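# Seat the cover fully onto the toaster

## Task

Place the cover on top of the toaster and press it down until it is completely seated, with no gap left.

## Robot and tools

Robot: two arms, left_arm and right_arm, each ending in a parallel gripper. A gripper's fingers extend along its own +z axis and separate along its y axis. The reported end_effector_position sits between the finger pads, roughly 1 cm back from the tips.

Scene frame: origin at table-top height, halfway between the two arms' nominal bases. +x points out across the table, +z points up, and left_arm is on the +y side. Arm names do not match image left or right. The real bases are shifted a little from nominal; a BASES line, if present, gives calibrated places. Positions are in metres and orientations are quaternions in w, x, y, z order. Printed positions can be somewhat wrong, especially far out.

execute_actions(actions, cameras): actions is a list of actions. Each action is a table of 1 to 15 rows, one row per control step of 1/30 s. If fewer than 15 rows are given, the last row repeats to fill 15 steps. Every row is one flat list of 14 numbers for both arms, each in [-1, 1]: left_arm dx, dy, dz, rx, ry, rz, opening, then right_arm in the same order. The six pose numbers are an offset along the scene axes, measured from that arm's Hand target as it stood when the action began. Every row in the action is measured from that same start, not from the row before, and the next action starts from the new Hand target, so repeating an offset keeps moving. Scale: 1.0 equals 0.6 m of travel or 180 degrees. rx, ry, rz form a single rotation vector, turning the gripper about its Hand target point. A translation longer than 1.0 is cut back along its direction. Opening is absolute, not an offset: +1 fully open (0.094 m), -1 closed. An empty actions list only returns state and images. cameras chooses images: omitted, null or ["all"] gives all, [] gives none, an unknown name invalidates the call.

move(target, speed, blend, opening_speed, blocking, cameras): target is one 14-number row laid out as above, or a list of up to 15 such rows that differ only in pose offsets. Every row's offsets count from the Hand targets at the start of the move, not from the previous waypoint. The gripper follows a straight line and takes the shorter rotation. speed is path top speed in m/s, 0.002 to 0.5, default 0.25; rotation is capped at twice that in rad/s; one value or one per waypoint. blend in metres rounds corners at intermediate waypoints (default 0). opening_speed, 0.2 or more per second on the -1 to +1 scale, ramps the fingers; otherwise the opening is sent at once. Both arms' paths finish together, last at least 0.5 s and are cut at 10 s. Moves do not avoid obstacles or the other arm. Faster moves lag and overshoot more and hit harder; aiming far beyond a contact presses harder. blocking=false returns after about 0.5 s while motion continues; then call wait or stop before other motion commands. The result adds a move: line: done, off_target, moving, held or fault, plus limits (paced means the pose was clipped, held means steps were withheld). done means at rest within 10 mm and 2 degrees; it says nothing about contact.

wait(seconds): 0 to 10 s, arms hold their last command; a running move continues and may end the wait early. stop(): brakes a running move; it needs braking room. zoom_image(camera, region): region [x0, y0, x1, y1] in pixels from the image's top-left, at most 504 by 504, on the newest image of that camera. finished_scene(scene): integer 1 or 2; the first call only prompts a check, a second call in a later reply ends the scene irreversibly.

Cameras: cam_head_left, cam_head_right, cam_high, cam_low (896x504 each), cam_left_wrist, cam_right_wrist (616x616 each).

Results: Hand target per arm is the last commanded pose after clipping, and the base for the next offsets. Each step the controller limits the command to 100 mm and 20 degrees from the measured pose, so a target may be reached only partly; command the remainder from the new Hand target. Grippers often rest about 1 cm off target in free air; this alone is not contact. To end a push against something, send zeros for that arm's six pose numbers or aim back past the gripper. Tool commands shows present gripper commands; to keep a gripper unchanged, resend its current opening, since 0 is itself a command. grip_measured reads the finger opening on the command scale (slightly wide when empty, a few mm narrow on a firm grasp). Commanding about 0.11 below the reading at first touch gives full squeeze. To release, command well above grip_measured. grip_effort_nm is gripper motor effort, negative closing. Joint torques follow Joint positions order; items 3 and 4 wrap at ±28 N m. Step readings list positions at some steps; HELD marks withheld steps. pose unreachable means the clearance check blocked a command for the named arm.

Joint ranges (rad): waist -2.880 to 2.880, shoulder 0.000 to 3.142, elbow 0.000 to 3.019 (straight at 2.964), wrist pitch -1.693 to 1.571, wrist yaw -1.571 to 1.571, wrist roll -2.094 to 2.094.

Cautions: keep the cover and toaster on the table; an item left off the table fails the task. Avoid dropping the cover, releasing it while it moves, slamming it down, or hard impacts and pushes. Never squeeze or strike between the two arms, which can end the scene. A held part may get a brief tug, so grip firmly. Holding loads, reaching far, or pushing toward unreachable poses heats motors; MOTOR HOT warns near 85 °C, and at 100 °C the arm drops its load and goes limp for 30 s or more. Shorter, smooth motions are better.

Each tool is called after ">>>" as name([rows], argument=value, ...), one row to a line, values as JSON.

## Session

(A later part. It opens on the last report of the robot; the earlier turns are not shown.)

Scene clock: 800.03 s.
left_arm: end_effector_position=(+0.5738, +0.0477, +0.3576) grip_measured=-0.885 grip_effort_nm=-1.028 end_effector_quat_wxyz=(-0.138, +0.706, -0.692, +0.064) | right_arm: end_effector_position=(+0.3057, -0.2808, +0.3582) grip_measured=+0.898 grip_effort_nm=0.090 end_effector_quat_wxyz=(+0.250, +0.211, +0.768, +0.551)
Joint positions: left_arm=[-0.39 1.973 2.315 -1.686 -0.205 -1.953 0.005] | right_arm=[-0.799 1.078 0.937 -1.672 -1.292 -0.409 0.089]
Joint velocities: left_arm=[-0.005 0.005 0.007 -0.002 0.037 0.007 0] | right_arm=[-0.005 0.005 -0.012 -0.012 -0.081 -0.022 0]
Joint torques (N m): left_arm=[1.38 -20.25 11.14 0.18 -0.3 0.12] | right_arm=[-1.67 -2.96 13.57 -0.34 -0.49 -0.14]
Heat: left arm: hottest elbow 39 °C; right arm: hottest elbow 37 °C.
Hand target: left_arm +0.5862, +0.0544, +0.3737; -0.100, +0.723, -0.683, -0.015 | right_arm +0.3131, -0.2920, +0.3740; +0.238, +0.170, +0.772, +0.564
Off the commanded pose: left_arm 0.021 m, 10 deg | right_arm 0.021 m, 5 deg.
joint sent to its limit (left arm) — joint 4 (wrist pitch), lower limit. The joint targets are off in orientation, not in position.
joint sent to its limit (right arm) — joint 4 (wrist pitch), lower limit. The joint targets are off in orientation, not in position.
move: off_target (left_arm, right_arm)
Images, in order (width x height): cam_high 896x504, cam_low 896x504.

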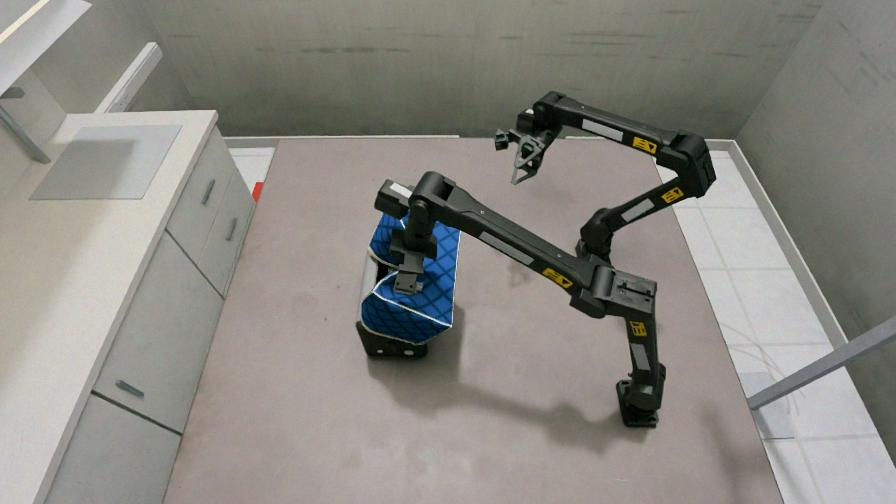

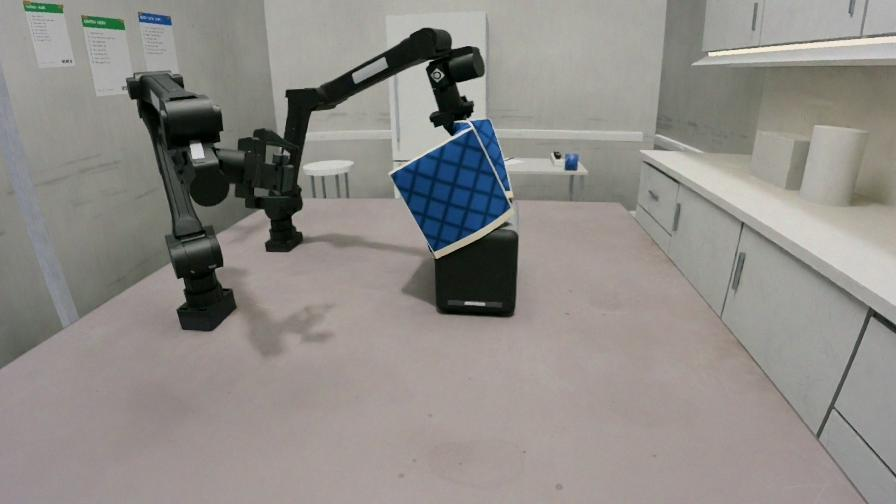

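>>> move([
  [0.1,0,-0.01,0,0,0,-1,0,0,0,0,0,0,0.9],
], speed=0.07, cameras=["cam_low","cam_high","cam_head_left"])

Scene clock: 805.07 s.
left_arm: end_effector_position=(+0.6340, +0.0439, +0.3567) grip_measured=-0.885 grip_effort_nm=-1.033 end_effector_quat_wxyz=(-0.159, +0.697, -0.692, +0.099) | right_arm: end_effector_position=(+0.3057, -0.2808, +0.3582) grip_measured=+0.898 grip_effort_nm=0.095 end_effector_quat_wxyz=(+0.250, +0.211, +0.768, +0.551)
Joint positions: left_arm=[-0.363 2.139 2.573 -1.686 -0.205 -1.903 0.005] | right_arm=[-0.799 1.078 0.937 -1.672 -1.292 -0.409 0.089]
Joint velocities: left_arm=[0.005 -0.005 -0.002 -0.002 -0.066 0.081 0] | right_arm=[-0.005 -0.015 -0.027 0.017 0.022 -0.007 0]
Joint torques (N m): left_arm=[1.49 -21.83 11.12 0.28 -0.38 0.11] | right_arm=[-1.55 -2.84 13.6 -0.34 -0.49 -0.15]
Heat: left arm: hottest elbow 40 °C; right arm: hottest elbow 38 °C.
Hand target: left_arm +0.6467, +0.0541, +0.3686; -0.100, +0.723, -0.683, -0.015 | right_arm +0.3131, -0.2920, +0.3740; +0.238, +0.170, +0.772, +0.564
Off the commanded pose: left_arm 0.019 m, 15 deg | right_arm 0.021 m, 5 deg.
joint sent to its limit (left arm) — joint 4 (wrist pitch), lower limit. The joint targets are off in orientation, not in position.
joint sent to its limit (right arm) — joint 4 (wrist pitch), lower limit. The joint targets are off in orientation, not in position.
move: off_target (left_arm, right_arm)
Images, in order (width x height): cam_head_left 896x504, cam_high 896x504, cam_low 896x504.

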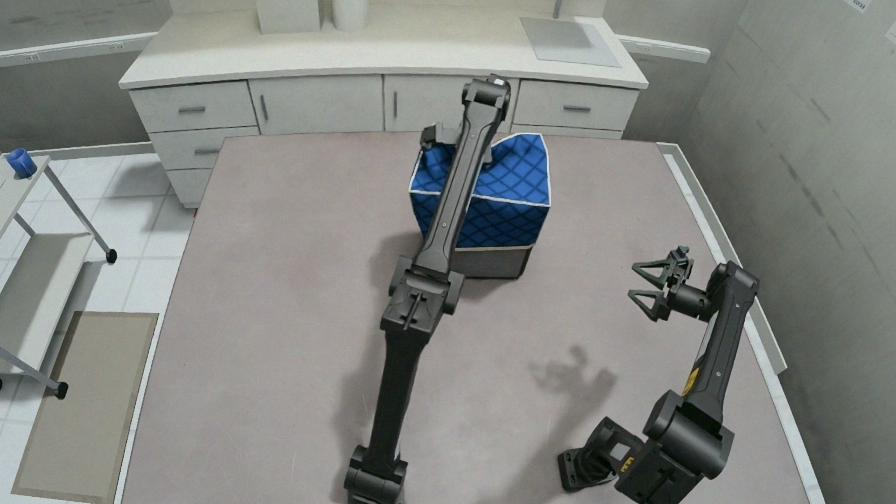

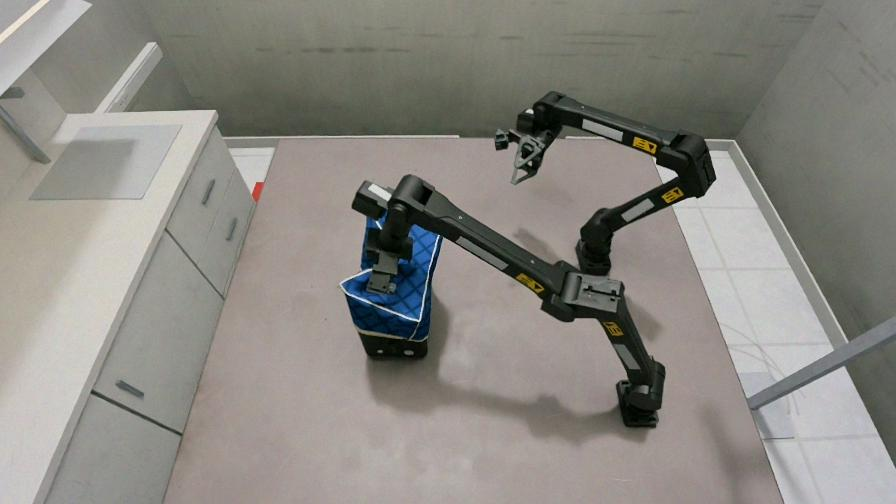

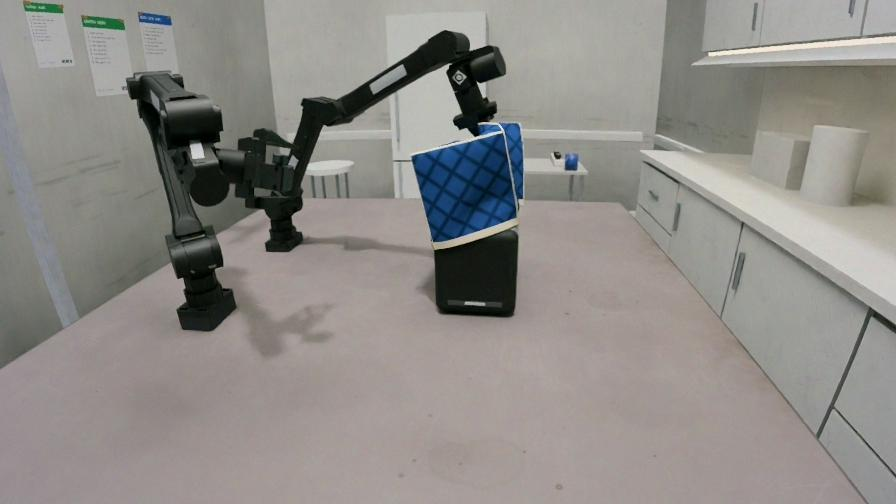

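>>> move([
  [0.06,0,-0.03,0,0,0,-1,0,0,0,0,0,0,0.9],
  [0.06,0,-0.15,0,0,0,-1,0,0,0,0,0,0,0.9],
], speed=0.07, cameras=["cam_low","cam_high","cam_head_left"])

Scene clock: 811.43 s.
left_arm: end_effector_position=(+0.6676, +0.0434, +0.3351) grip_measured=-0.885 grip_effort_nm=-1.028 end_effector_quat_wxyz=(-0.165, +0.697, -0.690, +0.108) | right_arm: end_effector_position=(+0.3057, -0.2808, +0.3582) grip_measured=+0.898 grip_effort_nm=0.105 end_effector_quat_wxyz=(+0.250, +0.211, +0.768, +0.551)
Joint positions: left_arm=[-0.348 2.254 2.711 -1.686 -0.205 -1.888 0.005] | right_arm=[-0.799 1.078 0.937 -1.672 -1.292 -0.409 0.089]
Joint velocities: left_arm=[0.005 -0.015 -0.017 -0.012 0.007 -0.066 0] | right_arm=[0.005 -0.005 -0.007 0.027 0.081 -0.051 0]
Joint torques (N m): left_arm=[1.49 -19.55 5.22 0.34 -0.22 -0.08] | right_arm=[-1.67 -2.9 13.6 -0.29 -0.49 -0.15]
Heat: left arm: hottest elbow 41 °C; right arm: hottest elbow 38 °C.
Hand target: left_arm +0.6831, +0.0553, +0.2790; -0.101, +0.724, -0.683, -0.015 | right_arm +0.3131, -0.2920, +0.3740; +0.238, +0.170, +0.772, +0.564
Off the commanded pose: left_arm 0.059 m, 16 deg | right_arm 0.021 m, 5 deg.
joint sent to its limit (left arm) — joint 4 (wrist pitch), lower limit. The joint targets are off in position and orientation.
joint sent to its limit (right arm) — joint 4 (wrist pitch), lower limit. The joint targets are off in orientation, not in position.
move: off_target (left_arm, right_arm)
Images, in order (width x height): cam_head_left 896x504, cam_high 896x504, cam_low 896x504.

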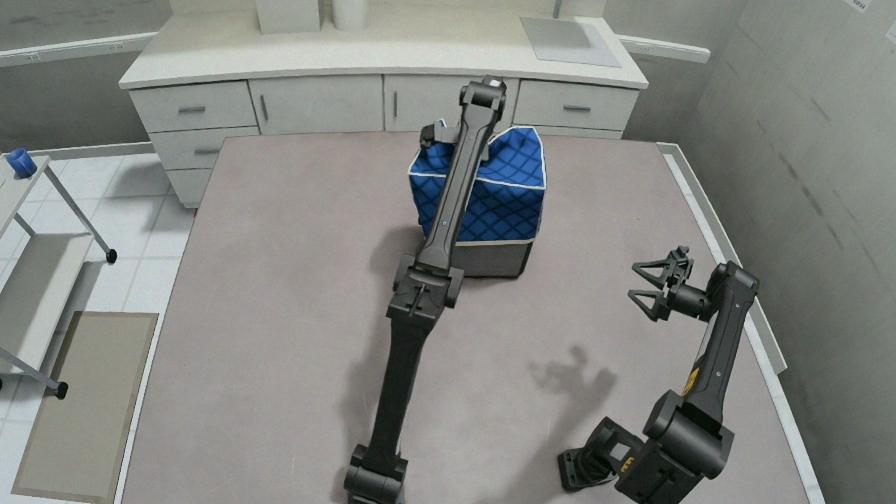

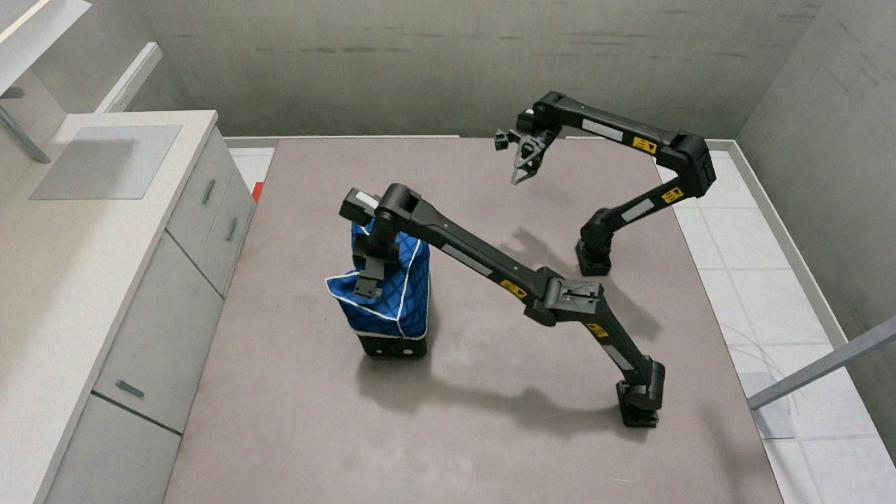

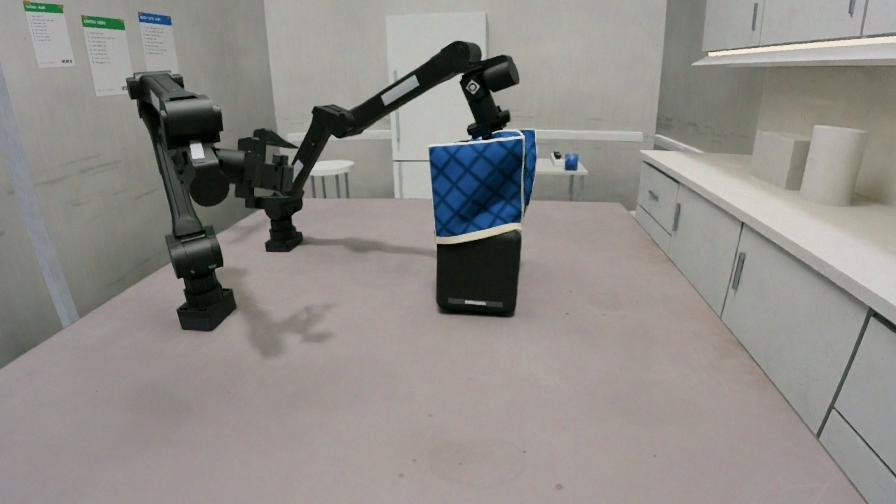

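>>> move([
  [0.0,0,-0.08,0,0,0,-1,0,0,0,0,0,0,0.9],
], speed=0.08, cameras=["cam_low","cam_high","cam_head_right","cam_left_wrist"])

Scene clock: 817.00 s.
left_arm: end_effector_position=(+0.6642, +0.0433, +0.3142) grip_measured=-0.885 grip_effort_nm=-1.028 end_effector_quat_wxyz=(-0.151, +0.705, -0.687, +0.090) | right_arm: end_effector_position=(+0.3057, -0.2808, +0.3582) grip_measured=+0.898 grip_effort_nm=0.095 end_effector_quat_wxyz=(+0.250, +0.211, +0.768, +0.551)
Joint positions: left_arm=[-0.348 2.254 2.662 -1.685 -0.198 -1.912 0.005] | right_arm=[-0.799 1.078 0.937 -1.672 -1.292 -0.409 0.089]
Joint velocities: left_arm=[-0.005 -0.015 -0.012 0.012 -0.066 -0.007 -0.002] | right_arm=[0.005 -0.005 0.002 0.022 0.022 0.051 0.001]
Joint torques (N m): left_arm=[1.14 -16.73 4.6 0.2 -0.29 -0.02] | right_arm=[-1.61 -2.96 13.57 -0.32 -0.5 -0.15]
Heat: left arm: hottest elbow 40 °C; right arm: hottest elbow 38 °C.
Hand target: left_arm +0.6832, +0.0560, +0.2310; -0.101, +0.724, -0.682, -0.015 | right_arm +0.3131, -0.2920, +0.3740; +0.238, +0.170, +0.772, +0.564
Off the commanded pose: left_arm 0.086 m, 13 deg | right_arm 0.021 m, 5 deg.
joint sent to its limit (left arm) — joint 4 (wrist pitch), lower limit. The joint targets are off in position and orientation.
joint sent to its limit (right arm) — joint 4 (wrist pitch), lower limit. The joint targets are off in orientation, not in position.
move: off_target (left_arm, right_arm)
Images, in order (width x height): cam_head_right 896x504, cam_high 896x504, cam_low 896x504, cam_left_wrist 616x616.

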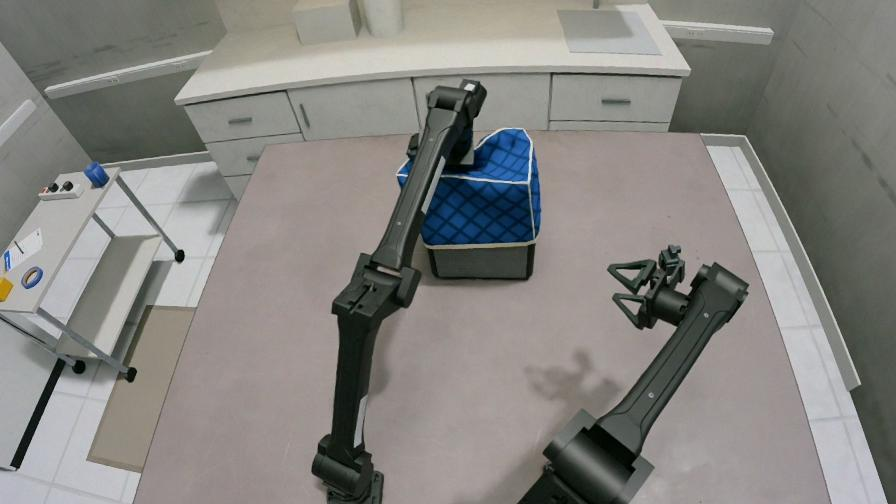

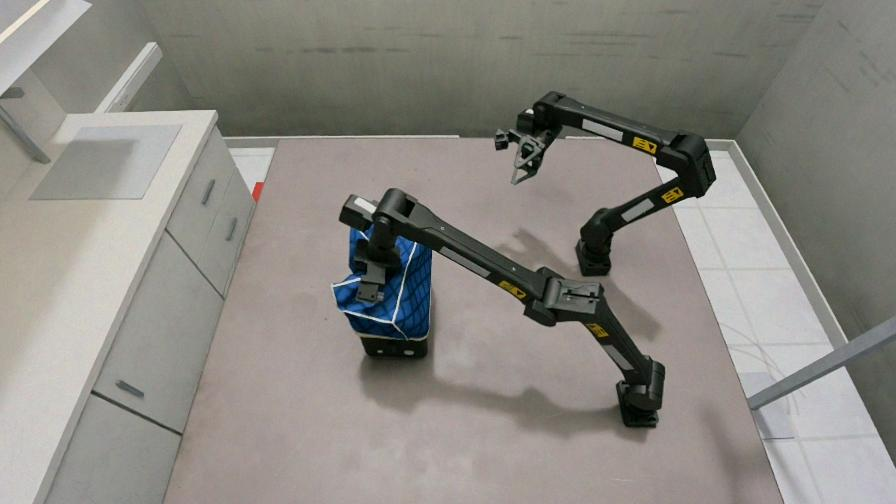

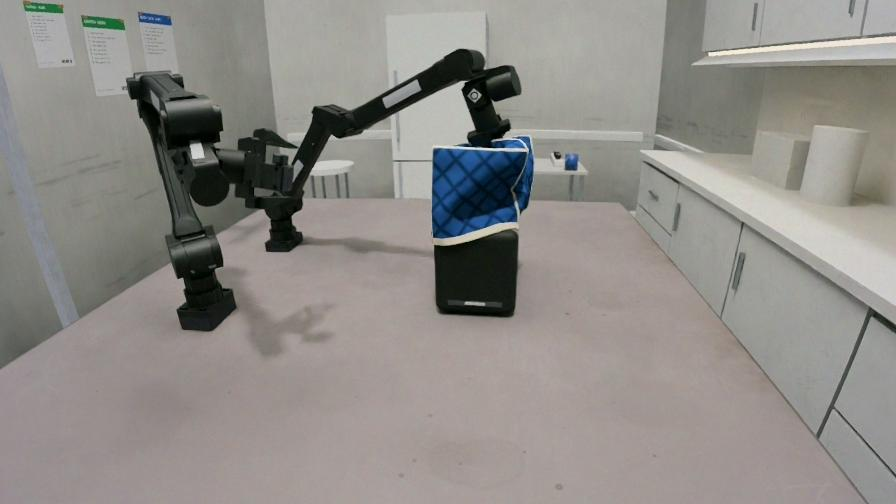

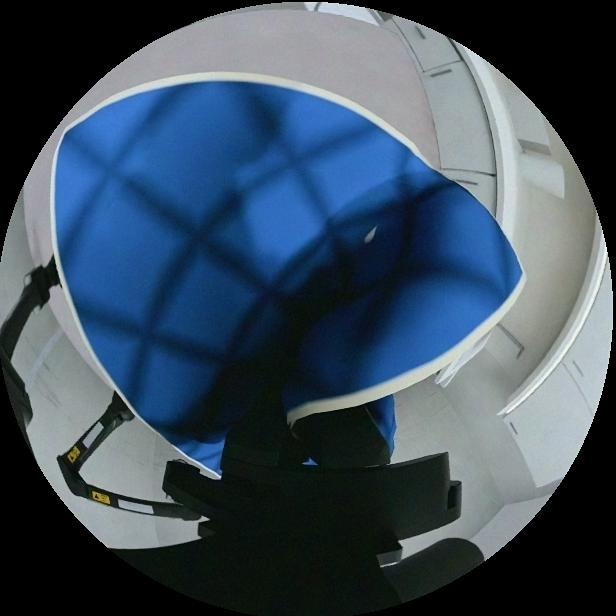

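>>> move([
  [0.03,0.06,0.02,0,0,0,-1,0,0,0,0,0,0,0.9],
  [0.03,0.06,-0.09,0,0,0,-1,0,0,0,0,0,0,0.9],
], speed=0.08, cameras=["cam_low","cam_high","cam_head_left"])

Scene clock: 824.50 s.
left_arm: end_effector_position=(+0.6944, +0.0982, +0.2645) grip_measured=-0.885 grip_effort_nm=-1.033 end_effector_quat_wxyz=(-0.144, +0.724, -0.672, +0.058) | right_arm: end_effector_position=(+0.3057, -0.2808, +0.3582) grip_measured=+0.898 grip_effort_nm=0.095 end_effector_quat_wxyz=(+0.250, +0.211, +0.768, +0.551)
Joint positions: left_arm=[-0.266 2.331 2.674 -1.672 -0.2 -1.881 0.005] | right_arm=[-0.799 1.078 0.937 -1.672 -1.292 -0.409 0.089]
Joint velocities: left_arm=[0.005 -0.005 -0.022 0.012 -0.051 0.007 0.001] | right_arm=[-0.015 -0.015 -0.012 0.002 0.022 0.022 0.001]
Joint torques (N m): left_arm=[-0.32 -17.03 5.85 -0.32 0 0.08] | right_arm=[-1.49 -2.9 13.57 -0.34 -0.49 -0.14]
Heat: left arm: hottest elbow 39 °C; right arm: hottest elbow 38 °C.
Hand target: left_arm +0.7018, +0.0926, +0.1778; -0.101, +0.724, -0.682, -0.015 | right_arm +0.3131, -0.2920, +0.3740; +0.238, +0.170, +0.772, +0.564
Off the commanded pose: left_arm 0.088 m, 10 deg | right_arm 0.021 m, 5 deg.
joint sent to its limit (left arm) — joint 4 (wrist pitch), lower limit. The joint targets are off in position, not in orientation.
joint sent to its limit (right arm) — joint 4 (wrist pitch), lower limit. The joint targets are off in orientation, not in position.
move: off_target (left_arm, right_arm)
Images, in order (width x height): cam_head_left 896x504, cam_high 896x504, cam_low 896x504.

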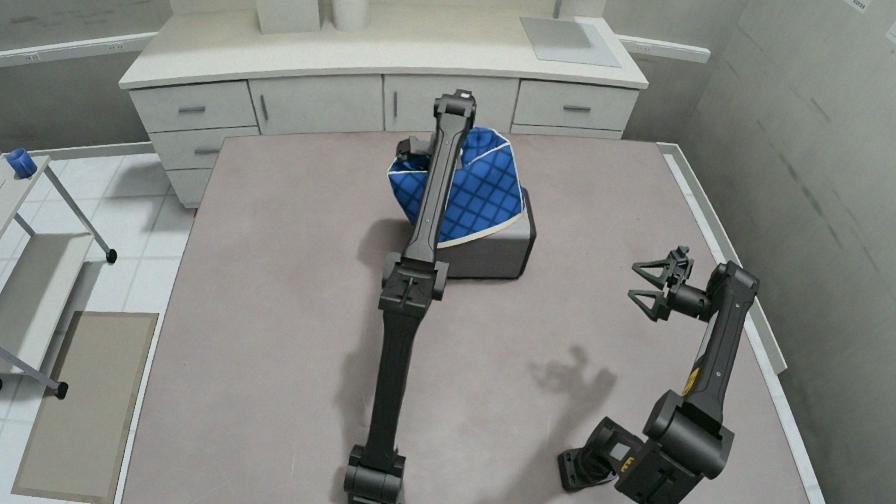

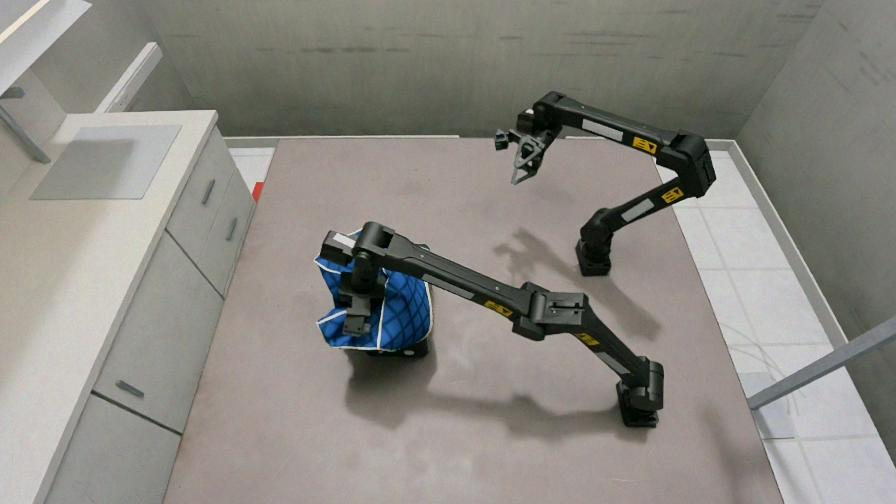

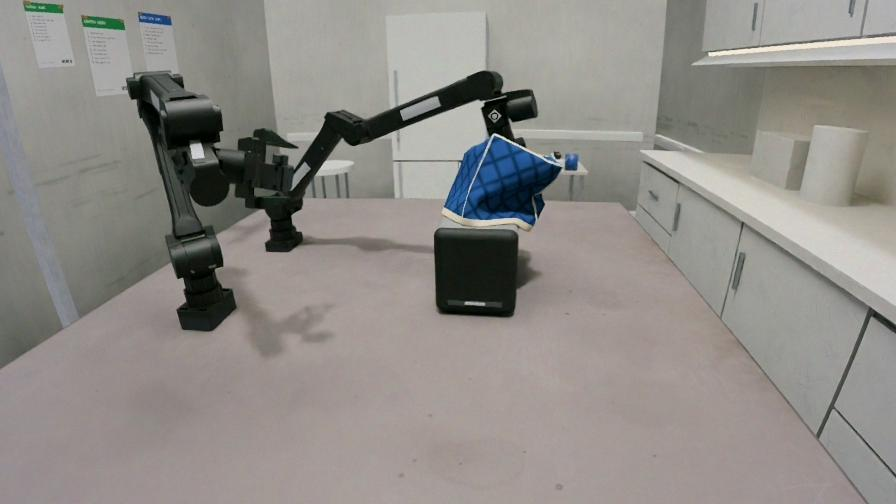

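>>> move([
  [-0.03,0,0.24,0,0,0,-1,0,0,0,0,0,0,0.9],
  [-0.04,-0.08,0.27,0,0,0,-1,0,0,0,0,0,0,0.9],
], speed=0.1, cameras=["cam_low","cam_high","cam_head_left"])

Scene clock: 831.00 s.
left_arm: end_effector_position=(+0.6793, +0.0612, +0.3228) grip_measured=-0.885 grip_effort_nm=-1.033 end_effector_quat_wxyz=(-0.171, +0.704, -0.683, +0.098) | right_arm: end_effector_position=(+0.3057, -0.2808, +0.3582) grip_measured=+0.898 grip_effort_nm=0.085 end_effector_quat_wxyz=(+0.250, +0.211, +0.768, +0.551)
Joint positions: left_arm=[-0.323 2.279 2.723 -1.682 -0.219 -1.883 0.005] | right_arm=[-0.799 1.078 0.937 -1.672 -1.292 -0.409 0.089]
Joint velocities: left_arm=[-0.005 -0.005 0.007 -0.012 -0.051 -0.022 -0.001] | right_arm=[-0.005 -0.015 0.002 -0.007 0.037 0.037 0]
Joint torques (N m): left_arm=[-2.26 -25.47 9.98 0.16 -0.11 -0.06] | right_arm=[-1.61 -2.9 13.57 -0.34 -0.48 -0.15]
Heat: left arm: hottest elbow 38 °C; right arm: hottest elbow 38 °C.
Hand target: left_arm +0.6771, +0.0425, +0.3387; -0.100, +0.723, -0.683, -0.015 | right_arm +0.3131, -0.2920, +0.3740; +0.238, +0.170, +0.772, +0.564
Off the commanded pose: left_arm 0.024 m, 15 deg | right_arm 0.021 m, 5 deg.
joint sent to its limit (left arm) — joint 4 (wrist pitch), lower limit. The joint targets are off in orientation, not in position.
joint sent to its limit (right arm) — joint 4 (wrist pitch), lower limit. The joint targets are off in orientation, not in position.
move: off_target (left_arm, right_arm)
Images, in order (width x height): cam_head_left 896x504, cam_high 896x504, cam_low 896x504.

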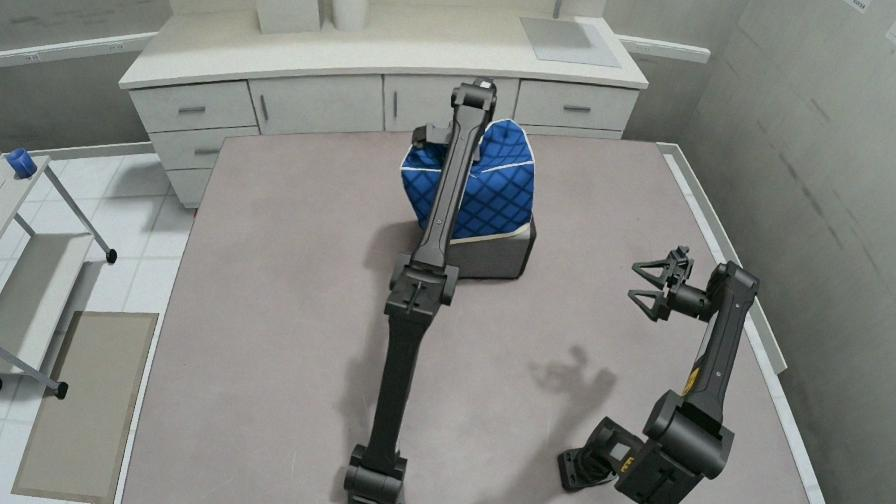

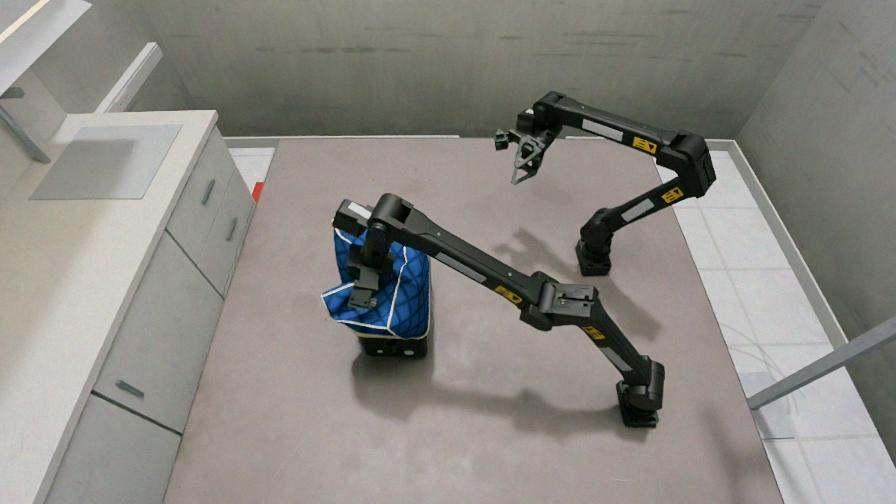

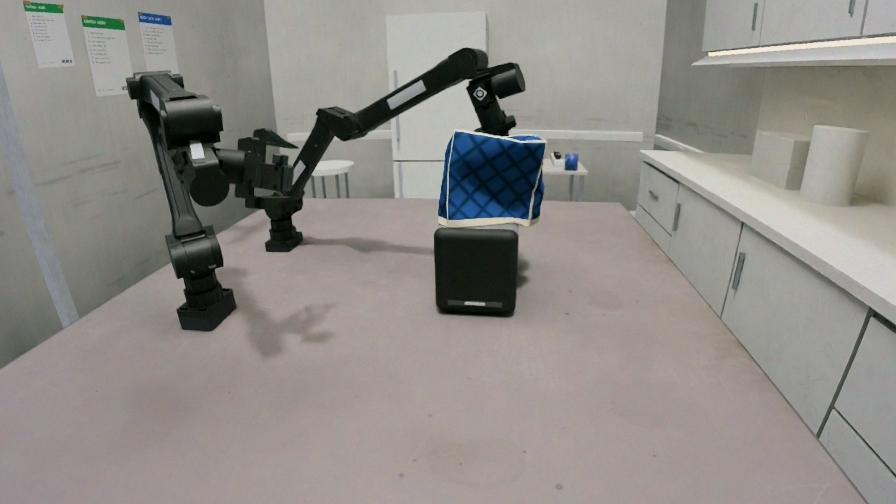

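>>> move([
  [-0.01,-0.05,0.0,0,0,0,-1,0,0,0,0,0,0,0.9],
  [-0.01,-0.05,-0.05,0,0,0,-1,0,0,0,0,0,0,0.9],
], speed=0.08, cameras=["cam_low","cam_high","cam_head_left"])

Scene clock: 836.77 s.
left_arm: end_effector_position=(+0.6736, +0.0378, +0.3312) grip_measured=-0.885 grip_effort_nm=-1.033 end_effector_quat_wxyz=(-0.174, +0.708, -0.675, +0.112) | right_arm: end_effector_position=(+0.3057, -0.2808, +0.3582) grip_measured=+0.898 grip_effort_nm=0.095 end_effector_quat_wxyz=(+0.250, +0.211, +0.768, +0.551)
Joint positions: left_arm=[-0.357 2.279 2.742 -1.682 -0.227 -1.929 0.005] | right_arm=[-0.799 1.078 0.937 -1.672 -1.292 -0.409 0.089]
Joint velocities: left_arm=[-0.024 0.005 0.007 -0.012 -0.066 0.007 0] | right_arm=[-0.015 -0.015 0.022 -0.002 0.007 0.007 0]
Joint torques (N m): left_arm=[-2.55 -22.95 6.76 0.13 0.05 -0.06] | right_arm=[-1.55 -2.9 13.61 -0.35 -0.5 -0.14]
Heat: left arm: hottest elbow 39 °C; right arm: hottest elbow 38 °C.
Hand target: left_arm +0.6711, +0.0130, +0.3082; -0.100, +0.723, -0.683, -0.015 | right_arm +0.3131, -0.2920, +0.3740; +0.238, +0.170, +0.772, +0.564
Off the commanded pose: left_arm 0.034 m, 17 deg | right_arm 0.021 m, 5 deg.
joint sent to its limit (left arm) — joint 4 (wrist pitch), lower limit. The joint targets are off in orientation, not in position.
joint sent to its limit (right arm) — joint 4 (wrist pitch), lower limit. The joint targets are off in orientation, not in position.
move: off_target (left_arm, right_arm)
Images, in order (width x height): cam_head_left 896x504, cam_high 896x504, cam_low 896x504.

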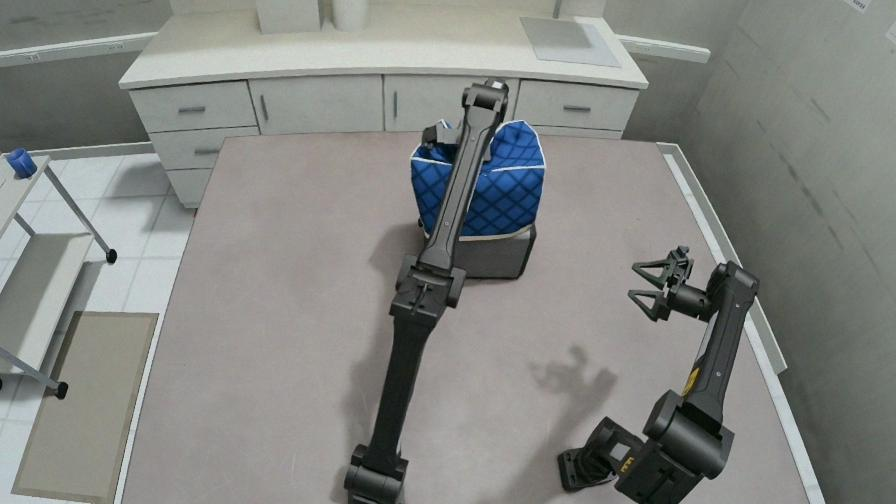

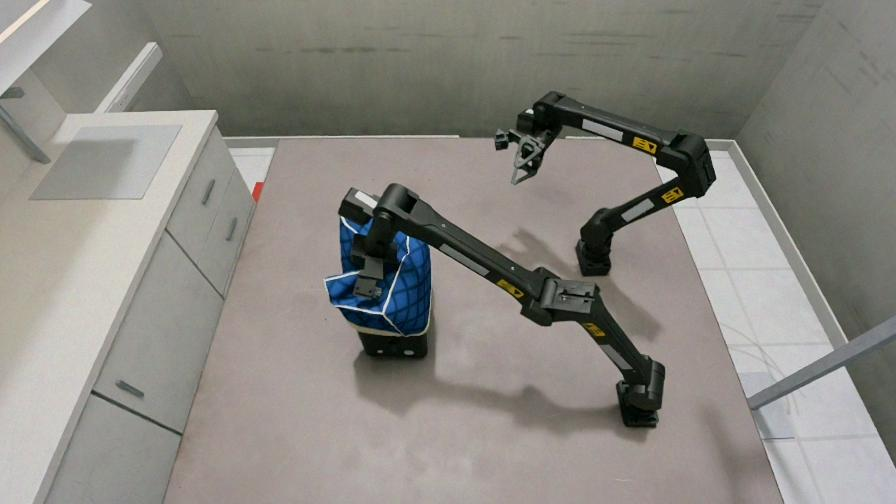

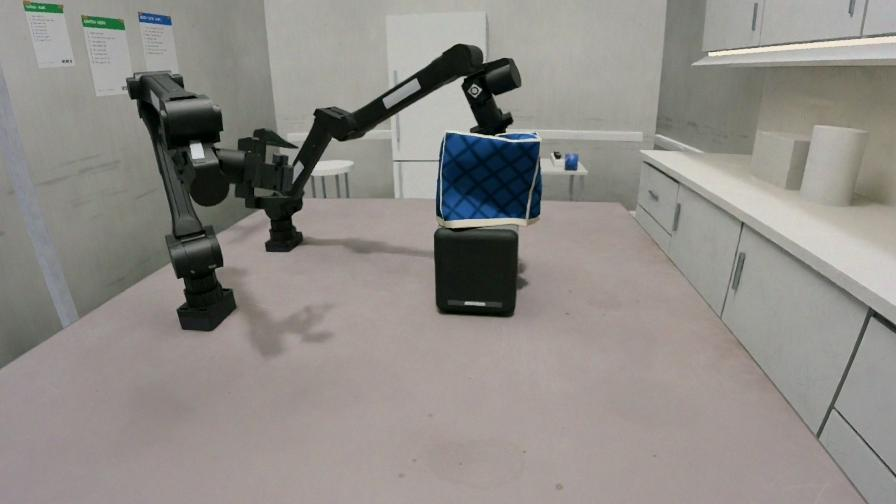

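>>> move([
  [0,-0.06,0.05,0,0,0,-1,0,0,0,0,0,0,0.9],
  [0,-0.06,0.0,0,0,0,-1,0,0,0,0,0,0,0.9],
], speed=0.08, cameras=["cam_low","cam_high","cam_head_left"])

Scene clock: 842.93 s.
left_arm: end_effector_position=(+0.6678, -0.0066, +0.3444) grip_measured=-0.885 grip_effort_nm=-1.028 end_effector_quat_wxyz=(-0.179, +0.696, -0.681, +0.141) | right_arm: end_effector_position=(+0.3057, -0.2808, +0.3582) grip_measured=+0.898 grip_effort_nm=0.090 end_effector_quat_wxyz=(+0.250, +0.211, +0.768, +0.551)
Joint positions: left_arm=[-0.416 2.307 2.821 -1.682 -0.231 -1.957 0.005] | right_arm=[-0.799 1.078 0.937 -1.672 -1.292 -0.409 0.089]
Joint velocities: left_arm=[-0.015 -0.015 0.002 0.007 0.051 0.022 -0.001] | right_arm=[0.005 0.024 0.017 0.002 -0.007 -0.095 -0.001]
Joint torques (N m): left_arm=[-1.26 -21.71 6.49 0.24 -0.02 -0.14] | right_arm=[-1.44 -2.78 13.56 -0.34 -0.49 -0.15]
Heat: left arm: hottest elbow 38 °C; right arm: hottest elbow 38 °C.
Hand target: left_arm +0.6710, -0.0230, +0.3076; -0.101, +0.723, -0.684, -0.013 | right_arm +0.3131, -0.2920, +0.3740; +0.238, +0.170, +0.772, +0.564
Off the commanded pose: left_arm 0.040 m, 20 deg; orientation clipped | right_arm 0.021 m, 5 deg.
joint sent to its limit (left arm) — joint 4 (wrist pitch), lower limit. The joint targets are off in orientation, not in position.
joint sent to its limit (right arm) — joint 4 (wrist pitch), lower limit. The joint targets are off in orientation, not in position.
move: off_target (left_arm, right_arm); limits=paced
Images, in order (width x height): cam_head_left 896x504, cam_high 896x504, cam_low 896x504.

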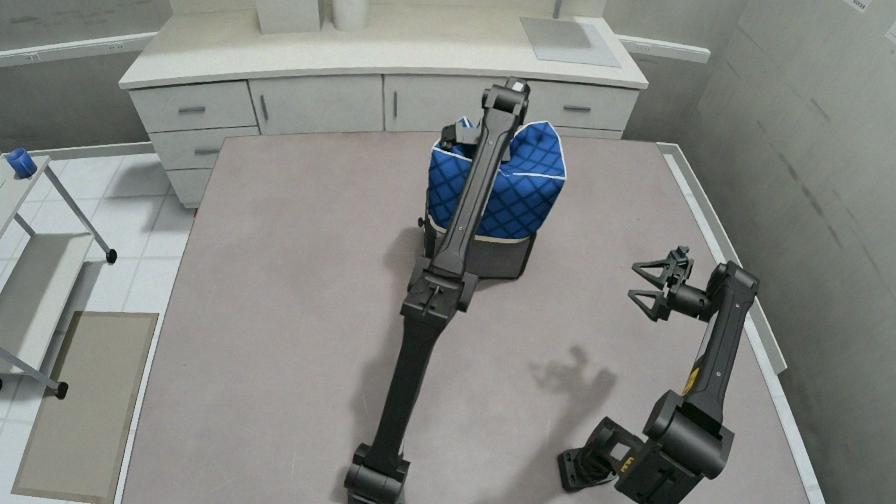

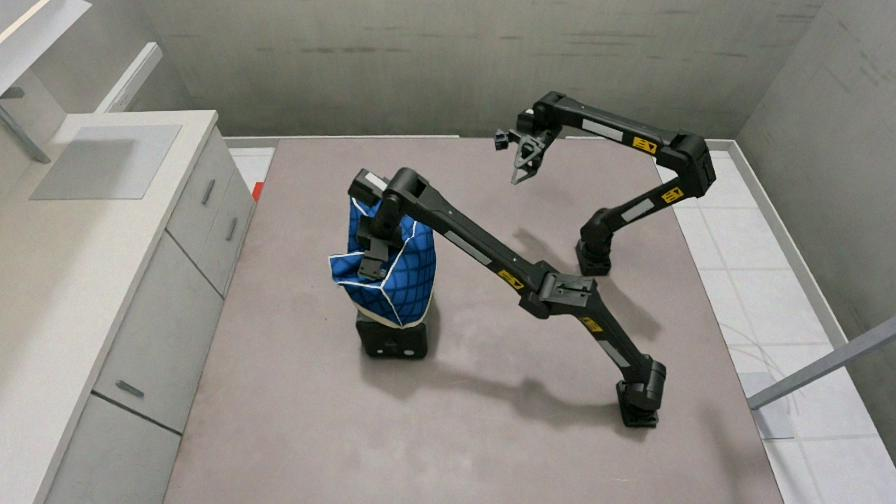

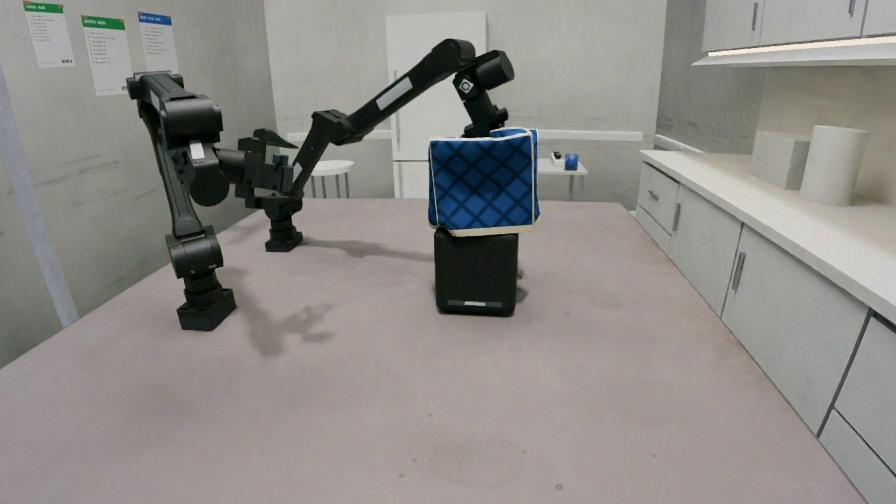

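>>> move([
  [0,-0.06,-0.07,0,0,0,-1,0,0,0,0,0,0,0.9],
  [0,0.07,-0.03,0,0,0,-1,0,0,0,0,0,0,0.9],
], speed=0.08, cameras=["cam_low","cam_high","cam_head_left"])

Scene clock: 850.23 s.
left_arm: end_effector_position=(+0.6654, +0.0023, +0.3074) grip_measured=-0.885 grip_effort_nm=-1.023 end_effector_quat_wxyz=(-0.154, +0.702, -0.688, +0.105) | right_arm: end_effector_position=(+0.3057, -0.2808, +0.3582) grip_measured=+0.898 grip_effort_nm=0.095 end_effector_quat_wxyz=(+0.250, +0.211, +0.768, +0.551)
Joint positions: left_arm=[-0.401 2.304 2.73 -1.682 -0.205 -1.953 0.005] | right_arm=[-0.799 1.078 0.937 -1.672 -1.292 -0.409 0.089]
Joint velocities: left_arm=[0.005 -0.005 -0.012 0.012 -0.081 0.051 0] | right_arm=[-0.024 0.005 -0.002 -0.027 0.022 -0.066 0]
Joint torques (N m): left_arm=[2.08 -24.47 5.64 0.13 -0.25 0.14] | right_arm=[-1.61 -2.96 13.6 -0.35 -0.49 -0.15]
Heat: left arm: hottest elbow 38 °C; right arm: hottest elbow 38 °C.
Hand target: left_arm +0.6711, +0.0194, +0.2905; -0.102, +0.723, -0.683, -0.012 | right_arm +0.3131, -0.2920, +0.3740; +0.238, +0.170, +0.772, +0.564
Off the commanded pose: left_arm 0.025 m, 15 deg | right_arm 0.021 m, 5 deg.
joint sent to its limit (left arm) — joint 4 (wrist pitch), lower limit. The joint targets are off in orientation, not in position.
joint sent to its limit (right arm) — joint 4 (wrist pitch), lower limit. The joint targets are off in orientation, not in position.
move: off_target (left_arm, right_arm)
Images, in order (width x height): cam_head_left 896x504, cam_high 896x504, cam_low 896x504.

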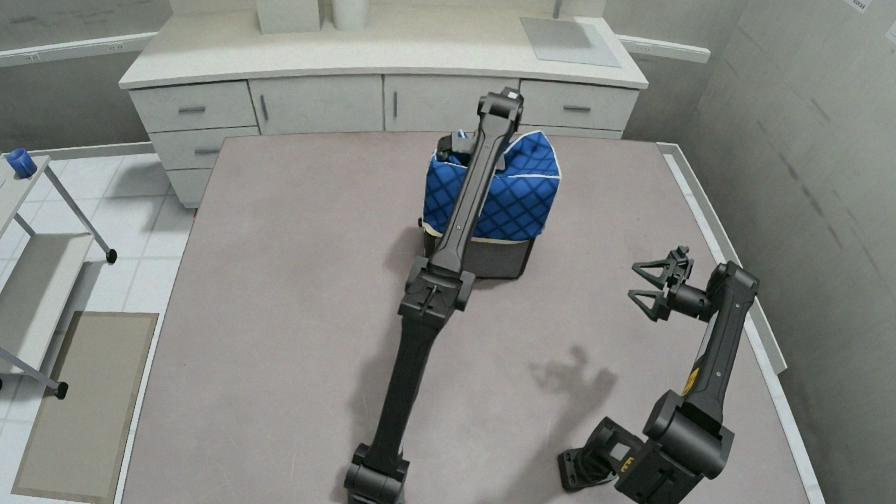

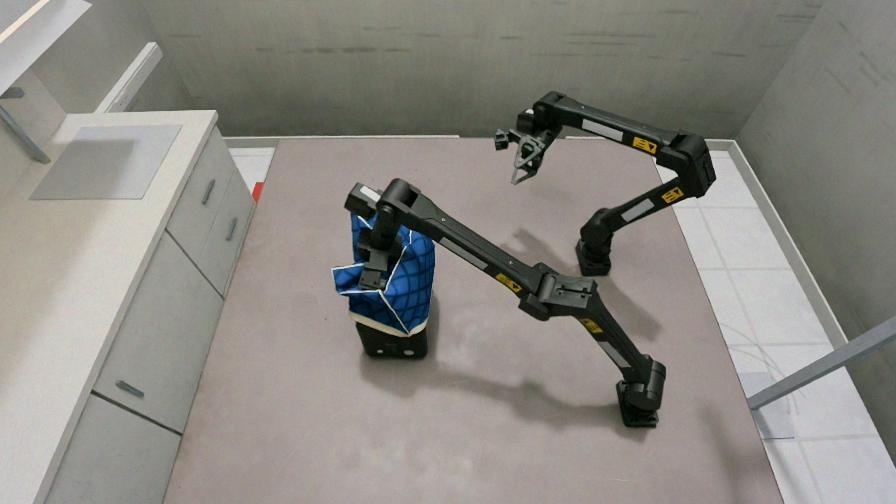

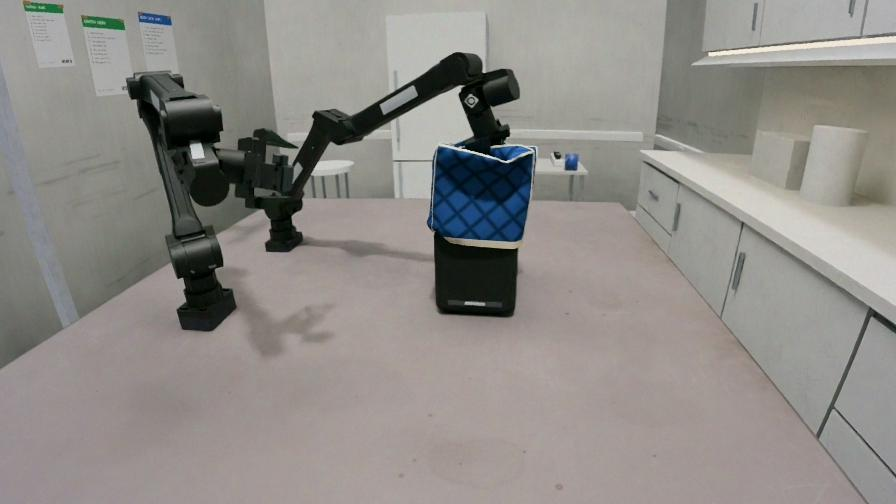

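>>> move([
  [0,0.06,0.04,0,0,0,-1,0,0,0,0,0,0,0.9],
  [0,0.06,-0.06,0,0,0,-1,0,0,0,0,0,0,0.9],
], speed=0.08, cameras=["cam_low","cam_high","cam_head_left"])

Scene clock: 856.60 s.
left_arm: end_effector_position=(+0.6659, +0.0406, +0.2955) grip_measured=-0.885 grip_effort_nm=-1.028 end_effector_quat_wxyz=(-0.146, +0.706, -0.689, +0.077) | right_arm: end_effector_position=(+0.3057, -0.2808, +0.3582) grip_measured=+0.898 grip_effort_nm=0.095 end_effector_quat_wxyz=(+0.250, +0.211, +0.768, +0.551)
Joint positions: left_arm=[-0.352 2.269 2.642 -1.677 -0.201 -1.915 0.005] | right_arm=[-0.799 1.078 0.937 -1.672 -1.292 -0.409 0.089]
Joint velocities: left_arm=[-0.015 -0.015 0.002 -0.007 -0.051 -0.007 0] | right_arm=[0.005 0.005 -0.002 -0.007 0.007 0.095 0]
Joint torques (N m): left_arm=[1.14 -22.12 4.97 -0.03 -0.19 0] | right_arm=[-1.61 -2.9 13.57 -0.34 -0.48 -0.15]
Heat: left arm: hottest elbow 38 °C; right arm: hottest elbow 38 °C.
Hand target: left_arm +0.6713, +0.0559, +0.2547; -0.102, +0.724, -0.683, -0.012 | right_arm +0.3131, -0.2920, +0.3740; +0.238, +0.170, +0.772, +0.564
Off the commanded pose: left_arm 0.044 m, 12 deg | right_arm 0.021 m, 5 deg.
joint sent to its limit (left arm) — joint 4 (wrist pitch), lower limit. The joint targets are off in orientation, not in position.
joint sent to its limit (right arm) — joint 4 (wrist pitch), lower limit. The joint targets are off in orientation, not in position.
move: off_target (left_arm, right_arm)
Images, in order (width x height): cam_head_left 896x504, cam_high 896x504, cam_low 896x504.

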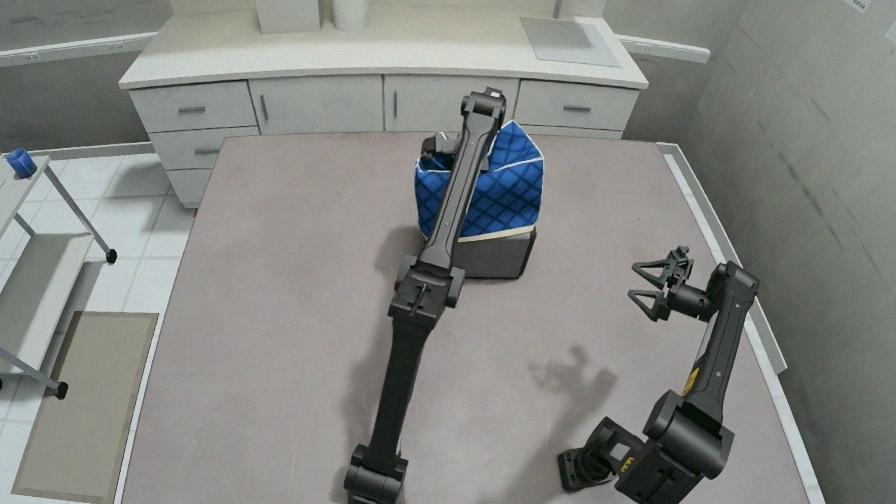

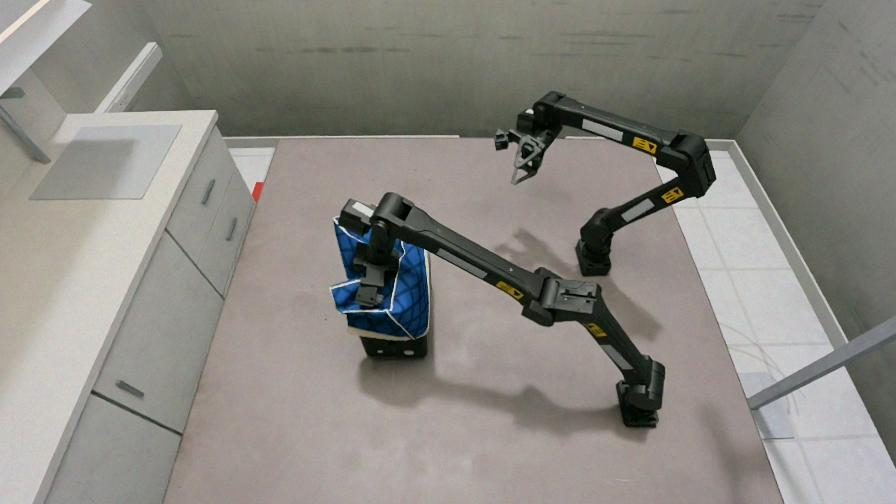

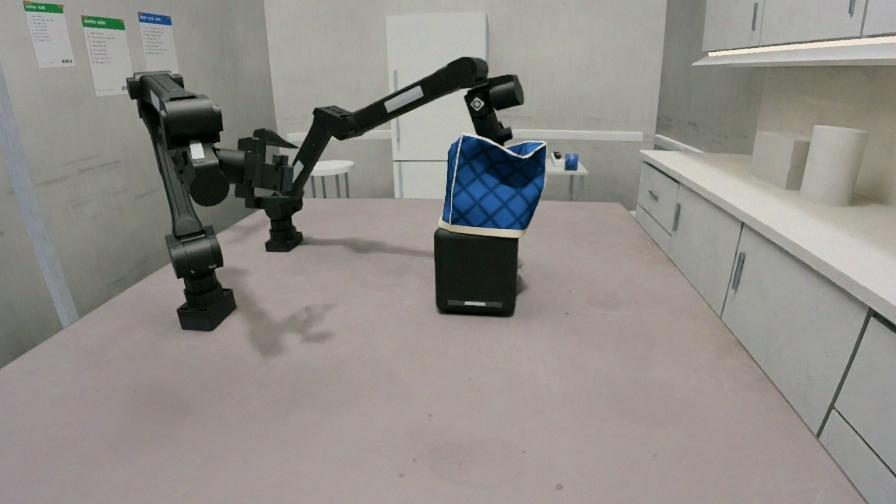

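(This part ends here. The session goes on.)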